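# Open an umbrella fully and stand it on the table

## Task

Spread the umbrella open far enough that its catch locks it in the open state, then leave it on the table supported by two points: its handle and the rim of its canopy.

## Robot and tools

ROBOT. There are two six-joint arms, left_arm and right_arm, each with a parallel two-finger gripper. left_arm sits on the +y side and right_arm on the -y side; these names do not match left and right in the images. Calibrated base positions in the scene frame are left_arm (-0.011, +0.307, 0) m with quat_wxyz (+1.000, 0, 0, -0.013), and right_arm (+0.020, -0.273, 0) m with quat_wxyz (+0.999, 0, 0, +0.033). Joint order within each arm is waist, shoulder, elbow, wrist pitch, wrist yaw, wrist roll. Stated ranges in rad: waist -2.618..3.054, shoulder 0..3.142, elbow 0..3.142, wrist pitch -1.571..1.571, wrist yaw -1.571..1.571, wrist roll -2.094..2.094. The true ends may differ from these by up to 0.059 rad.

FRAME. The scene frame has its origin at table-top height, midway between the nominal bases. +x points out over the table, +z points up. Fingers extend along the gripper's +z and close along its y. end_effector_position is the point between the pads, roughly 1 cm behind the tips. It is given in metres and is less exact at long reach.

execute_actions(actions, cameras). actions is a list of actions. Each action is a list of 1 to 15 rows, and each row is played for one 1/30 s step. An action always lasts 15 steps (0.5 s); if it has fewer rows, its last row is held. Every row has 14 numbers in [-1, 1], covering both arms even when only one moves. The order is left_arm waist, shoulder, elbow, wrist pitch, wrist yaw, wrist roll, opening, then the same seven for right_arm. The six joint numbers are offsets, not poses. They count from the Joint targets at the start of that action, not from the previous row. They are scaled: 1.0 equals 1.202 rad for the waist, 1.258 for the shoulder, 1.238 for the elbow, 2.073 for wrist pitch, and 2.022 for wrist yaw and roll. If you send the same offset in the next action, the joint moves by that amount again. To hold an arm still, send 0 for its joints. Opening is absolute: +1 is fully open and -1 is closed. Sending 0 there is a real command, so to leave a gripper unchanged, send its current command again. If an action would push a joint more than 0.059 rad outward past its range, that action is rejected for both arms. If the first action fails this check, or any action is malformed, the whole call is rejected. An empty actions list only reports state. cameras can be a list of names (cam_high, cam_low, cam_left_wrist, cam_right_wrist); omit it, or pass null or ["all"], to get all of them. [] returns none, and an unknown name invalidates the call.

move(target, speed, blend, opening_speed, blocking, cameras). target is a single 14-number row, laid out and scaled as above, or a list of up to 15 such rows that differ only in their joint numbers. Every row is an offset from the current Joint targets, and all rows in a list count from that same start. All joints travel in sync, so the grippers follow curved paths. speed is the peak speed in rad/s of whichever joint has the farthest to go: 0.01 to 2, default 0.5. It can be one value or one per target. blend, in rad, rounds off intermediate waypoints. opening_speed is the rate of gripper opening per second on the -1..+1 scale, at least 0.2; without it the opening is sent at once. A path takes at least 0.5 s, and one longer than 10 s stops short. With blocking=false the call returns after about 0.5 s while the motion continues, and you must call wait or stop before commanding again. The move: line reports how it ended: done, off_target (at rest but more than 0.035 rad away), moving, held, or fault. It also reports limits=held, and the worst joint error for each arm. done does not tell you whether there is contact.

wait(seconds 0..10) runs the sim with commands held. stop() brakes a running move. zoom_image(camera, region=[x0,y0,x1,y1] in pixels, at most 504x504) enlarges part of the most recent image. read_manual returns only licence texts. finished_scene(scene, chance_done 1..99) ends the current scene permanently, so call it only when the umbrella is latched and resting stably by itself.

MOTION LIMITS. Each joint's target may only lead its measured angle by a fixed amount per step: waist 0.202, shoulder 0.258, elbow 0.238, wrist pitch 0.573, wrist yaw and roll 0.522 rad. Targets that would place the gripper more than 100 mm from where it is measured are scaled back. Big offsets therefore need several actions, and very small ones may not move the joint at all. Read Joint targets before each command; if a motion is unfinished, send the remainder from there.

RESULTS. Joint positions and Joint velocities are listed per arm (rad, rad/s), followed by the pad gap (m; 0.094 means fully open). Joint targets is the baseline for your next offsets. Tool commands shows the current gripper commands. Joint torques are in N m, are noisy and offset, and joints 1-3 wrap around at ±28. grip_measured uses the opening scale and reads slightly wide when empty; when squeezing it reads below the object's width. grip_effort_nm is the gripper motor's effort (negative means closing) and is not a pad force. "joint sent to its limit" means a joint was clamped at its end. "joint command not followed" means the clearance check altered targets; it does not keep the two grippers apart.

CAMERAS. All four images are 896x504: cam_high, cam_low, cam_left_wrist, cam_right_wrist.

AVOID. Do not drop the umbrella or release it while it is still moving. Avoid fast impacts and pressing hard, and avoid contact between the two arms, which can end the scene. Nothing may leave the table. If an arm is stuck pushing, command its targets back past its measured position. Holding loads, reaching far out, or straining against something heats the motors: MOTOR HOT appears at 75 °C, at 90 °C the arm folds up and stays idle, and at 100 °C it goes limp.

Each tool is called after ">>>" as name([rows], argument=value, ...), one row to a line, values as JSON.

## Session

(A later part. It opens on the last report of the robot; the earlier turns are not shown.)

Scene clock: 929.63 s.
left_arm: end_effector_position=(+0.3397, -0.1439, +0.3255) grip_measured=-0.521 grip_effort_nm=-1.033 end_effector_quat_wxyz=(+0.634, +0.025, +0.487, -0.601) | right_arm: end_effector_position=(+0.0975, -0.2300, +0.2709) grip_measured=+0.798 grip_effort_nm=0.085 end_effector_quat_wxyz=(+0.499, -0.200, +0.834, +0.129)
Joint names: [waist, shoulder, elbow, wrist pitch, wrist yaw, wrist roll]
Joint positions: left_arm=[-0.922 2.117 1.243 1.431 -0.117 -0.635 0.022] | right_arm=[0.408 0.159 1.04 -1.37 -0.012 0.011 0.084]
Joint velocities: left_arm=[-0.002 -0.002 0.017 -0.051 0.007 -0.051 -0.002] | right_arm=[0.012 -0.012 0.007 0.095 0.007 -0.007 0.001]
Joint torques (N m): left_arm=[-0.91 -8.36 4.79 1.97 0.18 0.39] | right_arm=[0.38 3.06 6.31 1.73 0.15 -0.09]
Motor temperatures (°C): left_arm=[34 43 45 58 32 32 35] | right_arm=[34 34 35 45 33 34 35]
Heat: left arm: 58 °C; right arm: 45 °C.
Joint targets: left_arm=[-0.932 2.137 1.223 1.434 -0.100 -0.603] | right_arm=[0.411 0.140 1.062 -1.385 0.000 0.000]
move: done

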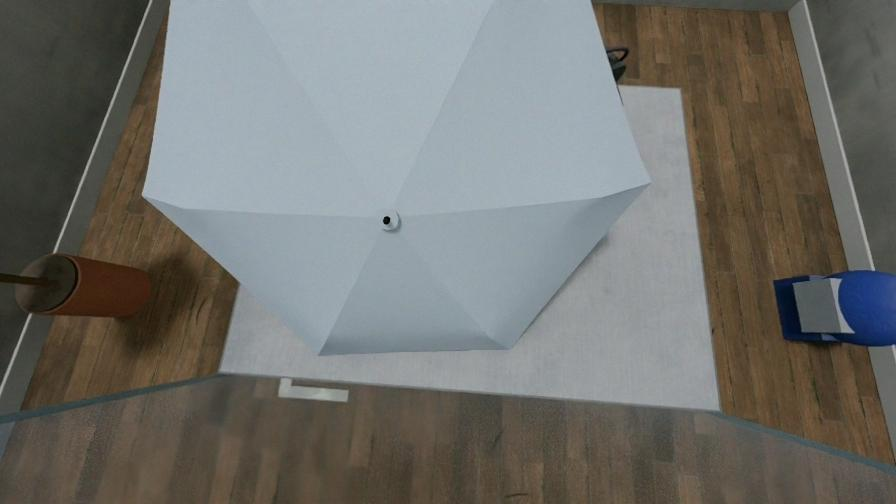

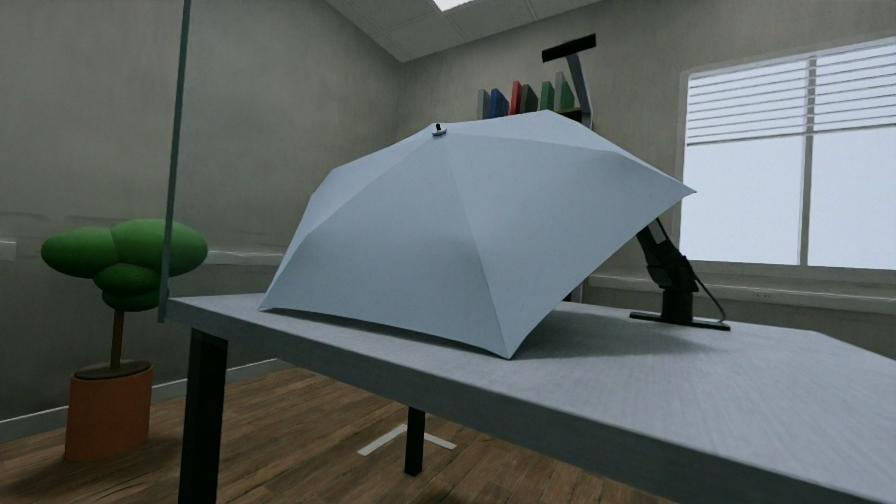

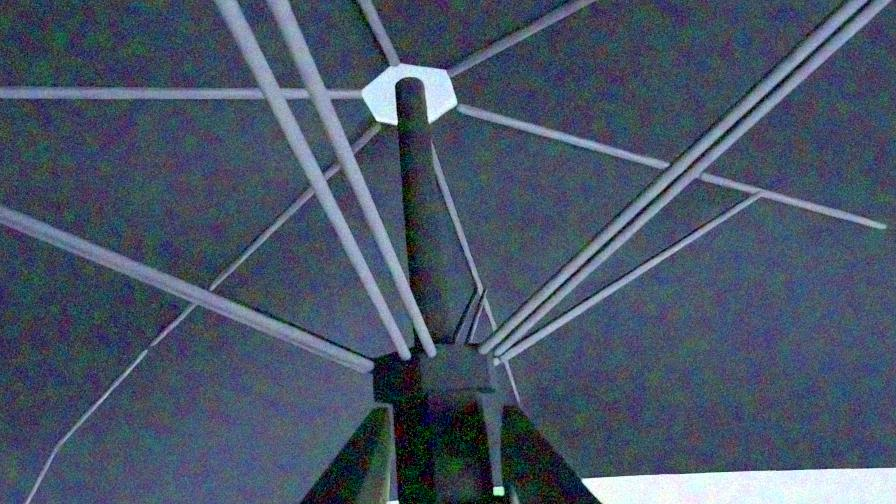

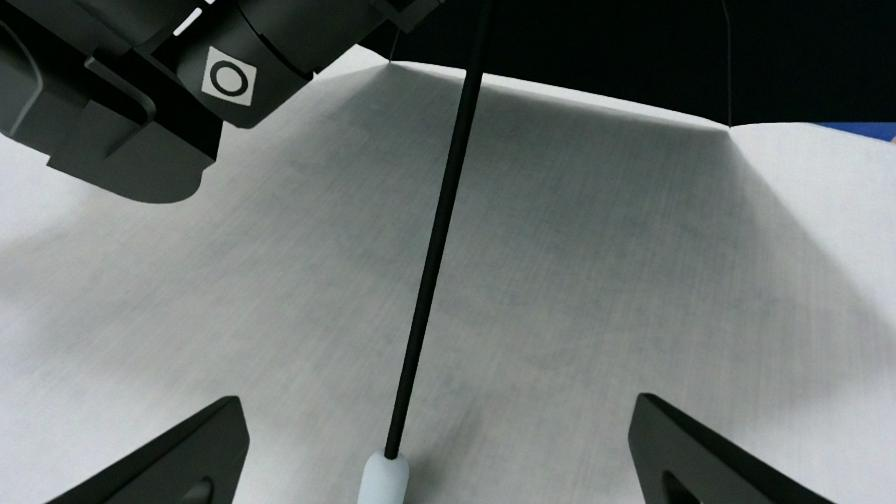

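>>> move(target=[0,0,0,0,0,0,-0.47,0,0,0,0,0,0,0.8], opening_speed=0.2, cameras=["cam_left_wrist","cam_right_wrist","cam_low"])

Scene clock: 933.47 s.
left_arm: end_effector_position=(+0.3395, -0.1439, +0.3250) grip_measured=-0.470 grip_effort_nm=-0.017 end_effector_quat_wxyz=(+0.639, +0.030, +0.487, -0.595) | right_arm: end_effector_position=(+0.0974, -0.2300, +0.2708) grip_measured=+0.798 grip_effort_nm=0.081 end_effector_quat_wxyz=(+0.498, -0.200, +0.834, +0.129)
Joint names: [waist, shoulder, elbow, wrist pitch, wrist yaw, wrist roll]
Joint positions: left_arm=[-0.922 2.117 1.241 1.432 -0.117 -0.616 0.025] | right_arm=[0.408 0.159 1.04 -1.37 -0.012 0.011 0.084]
Joint velocities: left_arm=[-0.012 -0.012 -0.017 0.051 -0.051 -0.037 0] | right_arm=[-0.002 -0.017 0.002 0.007 -0.139 0.022 -0.001]
Joint torques (N m): left_arm=[-0.88 -8.36 4.92 1.94 0.17 0.2] | right_arm=[0.4 3.08 6.28 1.71 0.13 -0.1]
Motor temperatures (°C): left_arm=[34 43 45 57 32 32 35] | right_arm=[34 34 35 45 33 34 35]
Heat: left arm: 57 °C; right arm: 45 °C.
Joint targets: left_arm=[-0.932 2.137 1.223 1.434 -0.100 -0.603] | right_arm=[0.411 0.140 1.062 -1.385 0.000 0.000]
move: done
Images, in order (width x height): cam_low 896x504, cam_left_wrist 896x504, cam_right_wrist 896x504.

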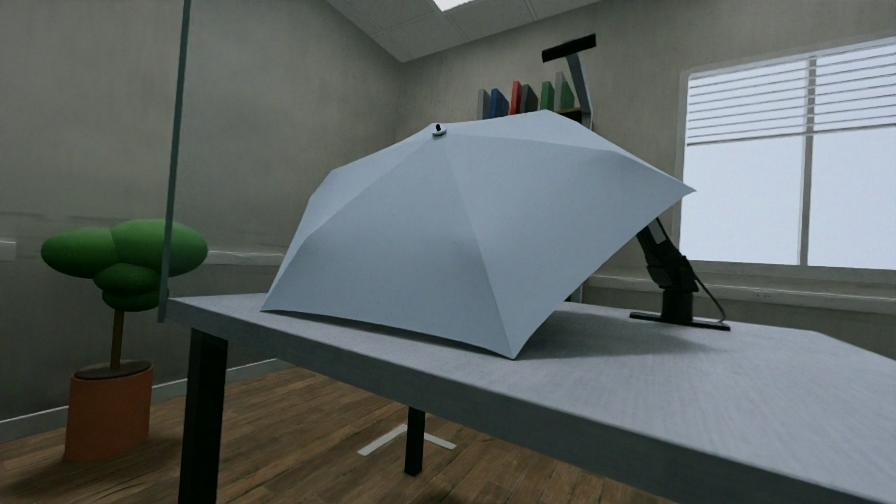

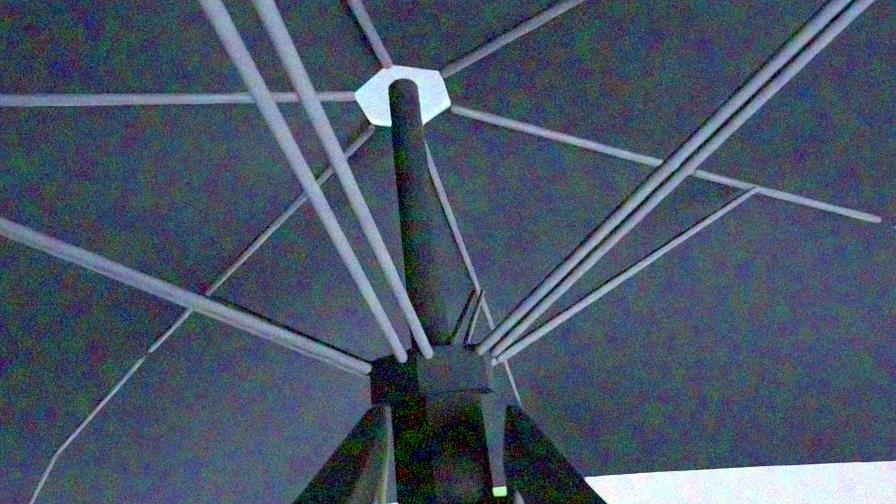

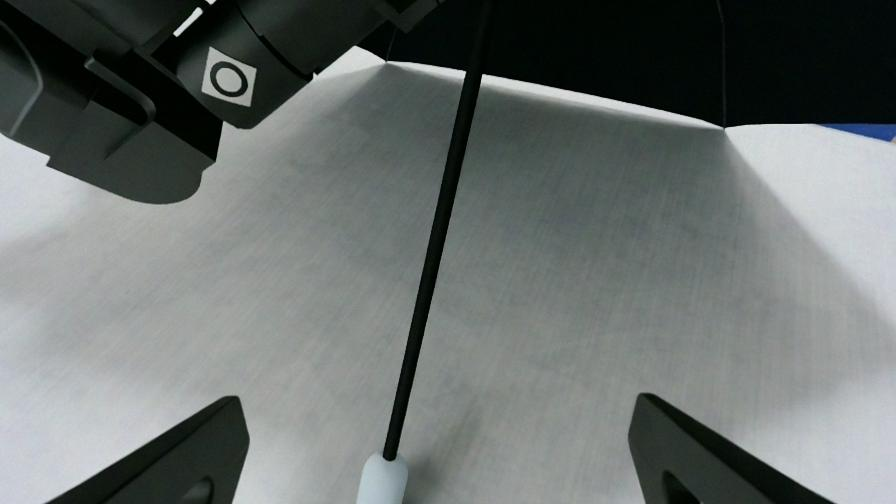

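>>> move(target=[0,0,0,0,0,0,-0.2,0,0,0,0,0,0,0.8], opening_speed=0.25, cameras=["cam_left_wrist","cam_right_wrist","cam_low"])

Scene clock: 936.10 s.
left_arm: end_effector_position=(+0.3373, -0.1455, +0.3254) grip_measured=-0.201 grip_effort_nm=0.066 end_effector_quat_wxyz=(+0.639, +0.034, +0.486, -0.596) | right_arm: end_effector_position=(+0.0974, -0.2300, +0.2708) grip_measured=+0.798 grip_effort_nm=0.085 end_effector_quat_wxyz=(+0.498, -0.200, +0.834, +0.129)
Joint names: [waist, shoulder, elbow, wrist pitch, wrist yaw, wrist roll]
Joint positions: left_arm=[-0.925 2.117 1.241 1.433 -0.11 -0.613 0.038] | right_arm=[0.408 0.159 1.04 -1.37 -0.012 0.011 0.084]
Joint velocities: left_arm=[0.002 0.002 0.007 -0.066 0.007 -0.007 0] | right_arm=[0.007 -0.017 0.002 -0.022 -0.066 -0.066 -0.001]
Joint torques (N m): left_arm=[-0.64 -8.35 4.89 1.94 0.11 0.15] | right_arm=[0.39 3.08 6.34 1.72 0.13 -0.1]
Motor temperatures (°C): left_arm=[34 43 45 57 32 32 34] | right_arm=[34 34 35 45 33 34 35]
Heat: left arm: 57 °C; right arm: 45 °C.
Joint targets: left_arm=[-0.932 2.137 1.223 1.434 -0.100 -0.603] | right_arm=[0.411 0.140 1.062 -1.385 0.000 0.000]
move: done
Images, in order (width x height): cam_low 896x504, cam_left_wrist 896x504, cam_right_wrist 896x504.

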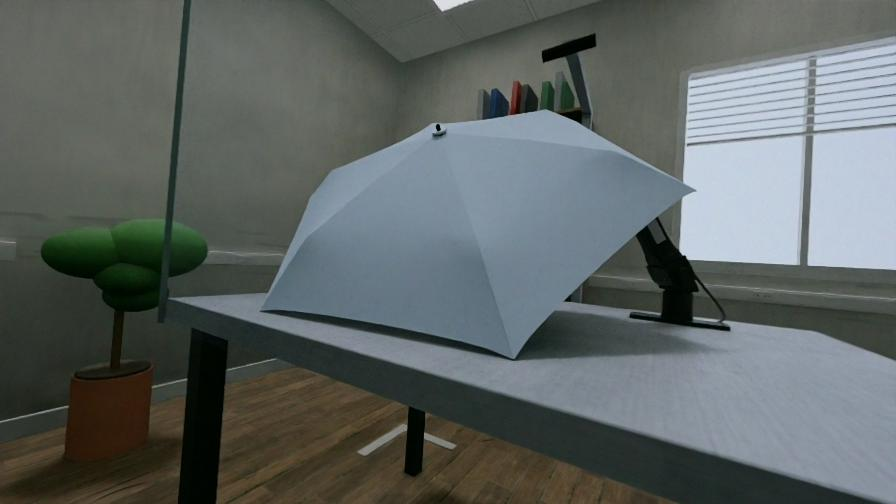

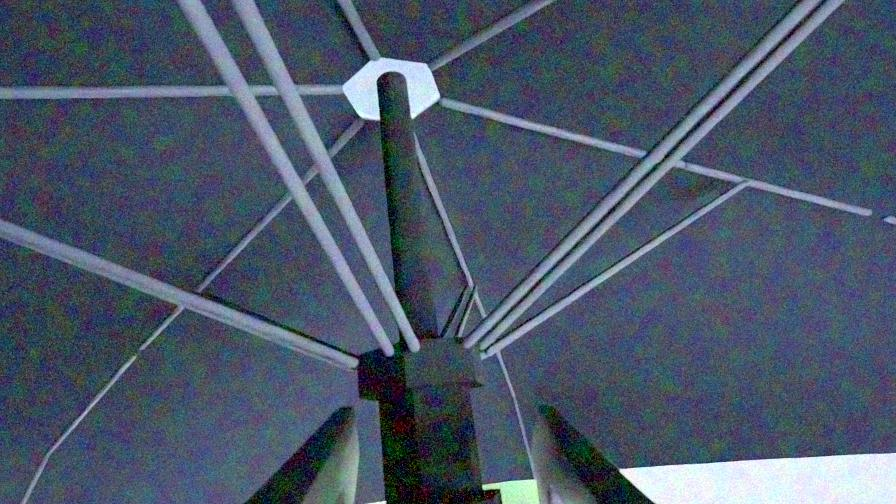

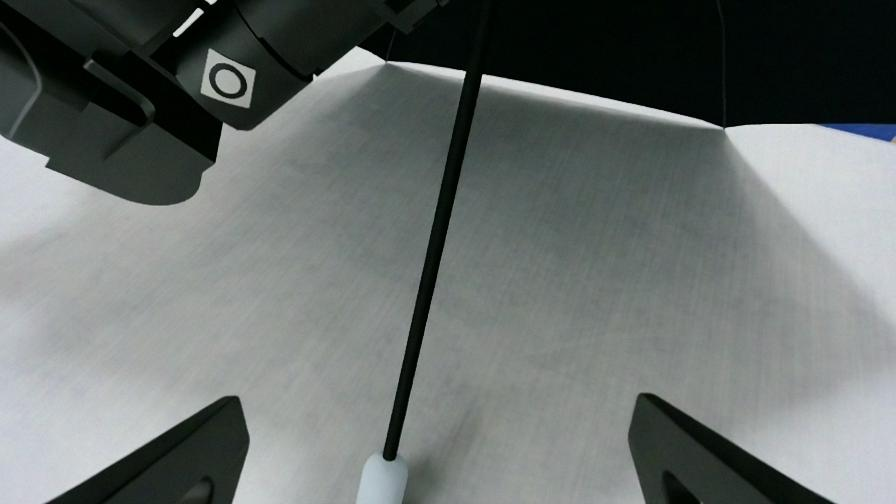

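>>> move(target=[0,0,0,0,0,0,0.8,0,0,0,0,0,0,0.8], opening_speed=0.6, cameras=["cam_left_wrist"])

Scene clock: 965.83 s.
left_arm: end_effector_position=(+0.3372, -0.1455, +0.3254) grip_measured=+0.799 grip_effort_nm=0.066 end_effector_quat_wxyz=(+0.639, +0.034, +0.486, -0.596) | right_arm: end_effector_position=(+0.0974, -0.2300, +0.2708) grip_measured=+0.798 grip_effort_nm=0.081 end_effector_quat_wxyz=(+0.498, -0.200, +0.834, +0.129)
Joint names: [waist, shoulder, elbow, wrist pitch, wrist yaw, wrist roll]
Joint positions: left_arm=[-0.925 2.117 1.241 1.433 -0.109 -0.612 0.085] | right_arm=[0.408 0.159 1.04 -1.37 -0.012 0.011 0.084]
Joint velocities: left_arm=[-0.017 0.002 0.002 -0.051 0.007 -0.051 0.001] | right_arm=[-0.002 -0.002 0.022 -0.007 -0.022 -0.066 0]
Joint torques (N m): left_arm=[-0.65 -8.35 4.9 1.94 0.11 0.14] | right_arm=[0.39 3.11 6.34 1.73 0.13 -0.09]
Motor temperatures (°C): left_arm=[34 43 44 54 32 31 33] | right_arm=[34 34 35 45 33 34 35]
Heat: left arm: 54 °C; right arm: 45 °C.
Joint targets: left_arm=[-0.932 2.137 1.223 1.434 -0.100 -0.603] | right_arm=[0.411 0.140 1.062 -1.385 0.000 0.000]
move: done
Images, in order (width x height): cam_left_wrist 896x504.

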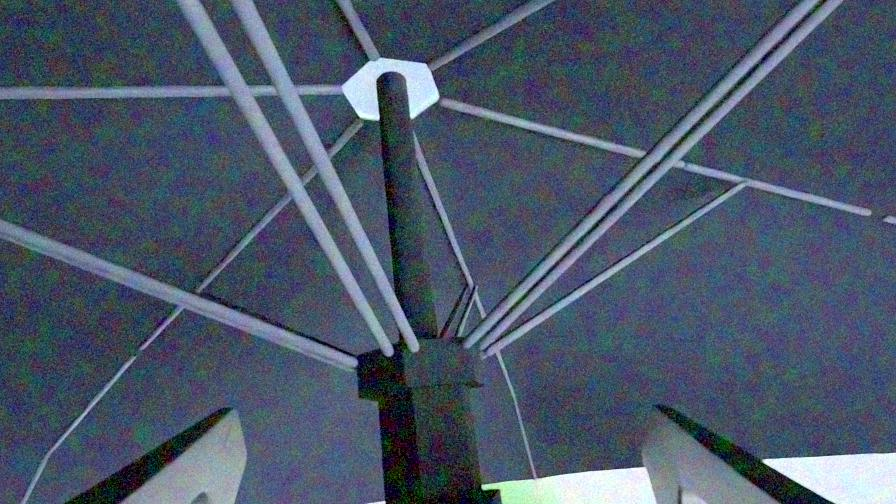

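>>> move([
  [-0.005,-0.0692,-0.1268,0.0453,-0.005,0,0.8,0,0,0,0,0,0,0.8],
  [-0.005,-0.2122,-0.3498,-0.0164,0.0495,0,0.8,0,0,0,0,0,0,0.8],
  [-0.005,-0.4746,-0.5921,-0.1804,0.0495,0.298,0.8,0,0,0,0,0,0,0.8],
], speed=[0.12,0.25,0.35], blend=0.03)

Scene clock: 979.77 s.
left_arm: end_effector_position=(+0.2437, -0.0509, +0.2059) grip_measured=+0.799 grip_effort_nm=0.066 end_effector_quat_wxyz=(+0.636, +0.317, +0.622, -0.330) | right_arm: end_effector_position=(+0.0974, -0.2300, +0.2708) grip_measured=+0.798 grip_effort_nm=0.090 end_effector_quat_wxyz=(+0.498, -0.200, +0.834, +0.129)
Joint names: [waist, shoulder, elbow, wrist pitch, wrist yaw, wrist roll]
Joint positions: left_arm=[-0.931 1.559 0.506 1.079 -0.006 -0.007 0.085] | right_arm=[0.408 0.159 1.04 -1.37 -0.012 0.011 0.084]
Joint velocities: left_arm=[0.012 0.007 0.002 0.051 -0.066 -0.022 0] | right_arm=[0.002 -0.002 -0.002 0.037 0.051 -0.022 0]
Joint torques (N m): left_arm=[-0.64 -6.63 4.74 2.22 0.04 0.12] | right_arm=[0.39 3.08 6.31 1.72 0.13 -0.11]
Motor temperatures (°C): left_arm=[34 43 44 54 32 31 33] | right_arm=[34 34 35 45 33 34 35]
Heat: left arm: 54 °C; right arm: 45 °C.
Joint targets: left_arm=[-0.939 1.540 0.489 1.060 0.000 -0.001] | right_arm=[0.411 0.140 1.062 -1.385 0.000 0.000]
move: done

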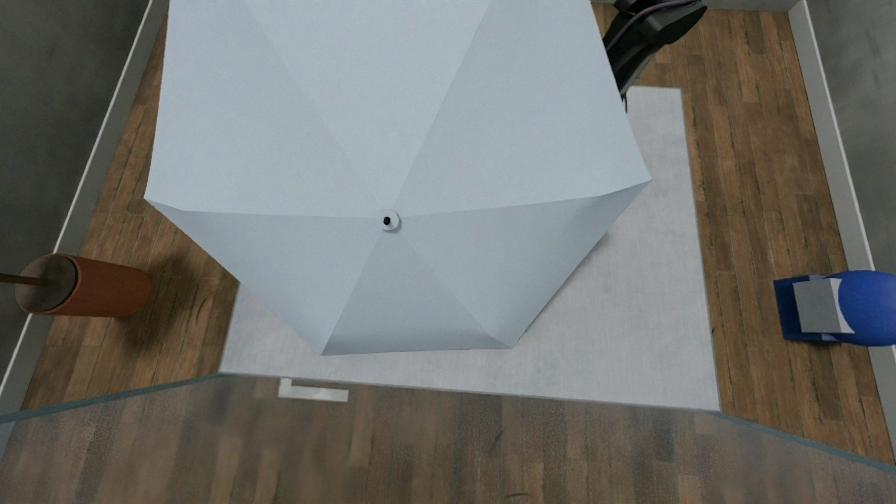

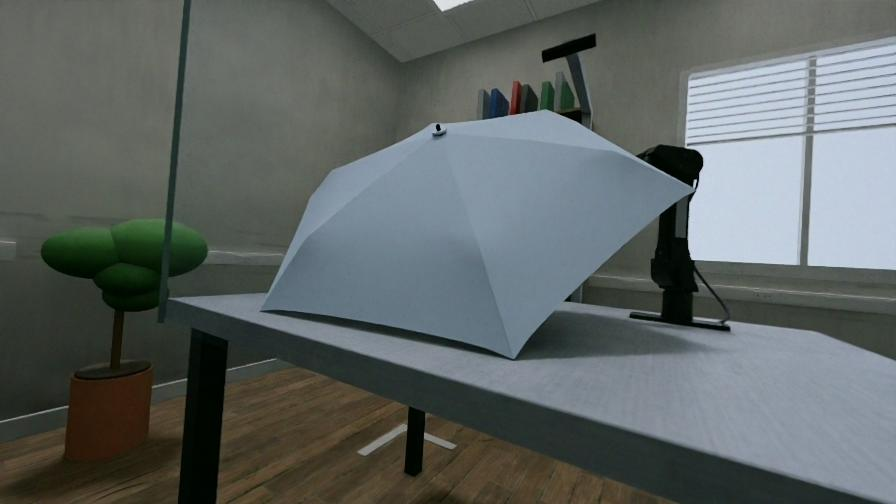

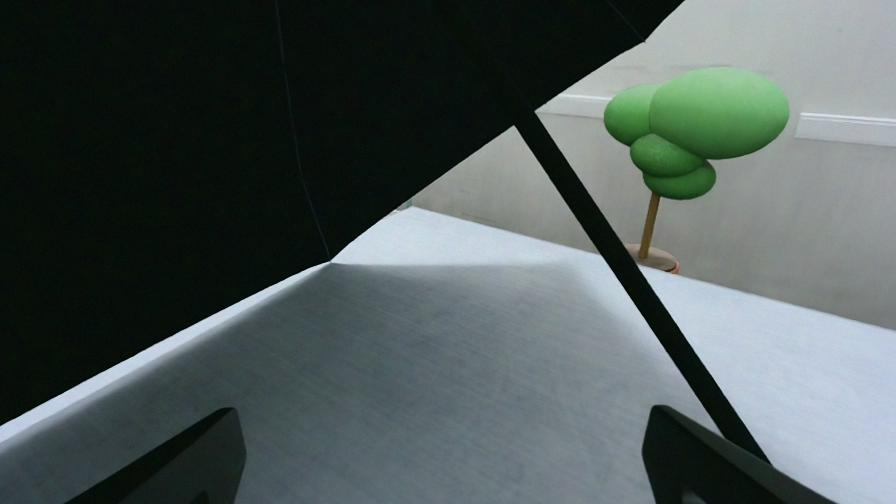

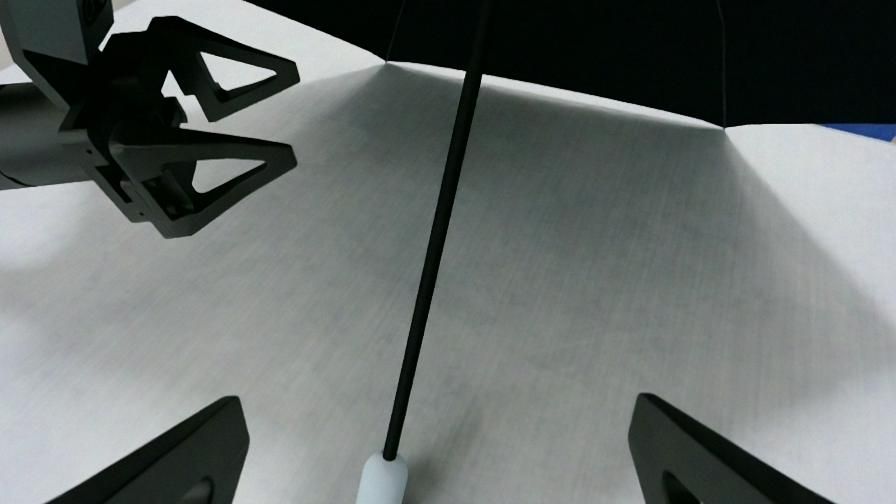

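>>> finished_scene(scene=1, chance_done=82)

The scene is finished: the task was done.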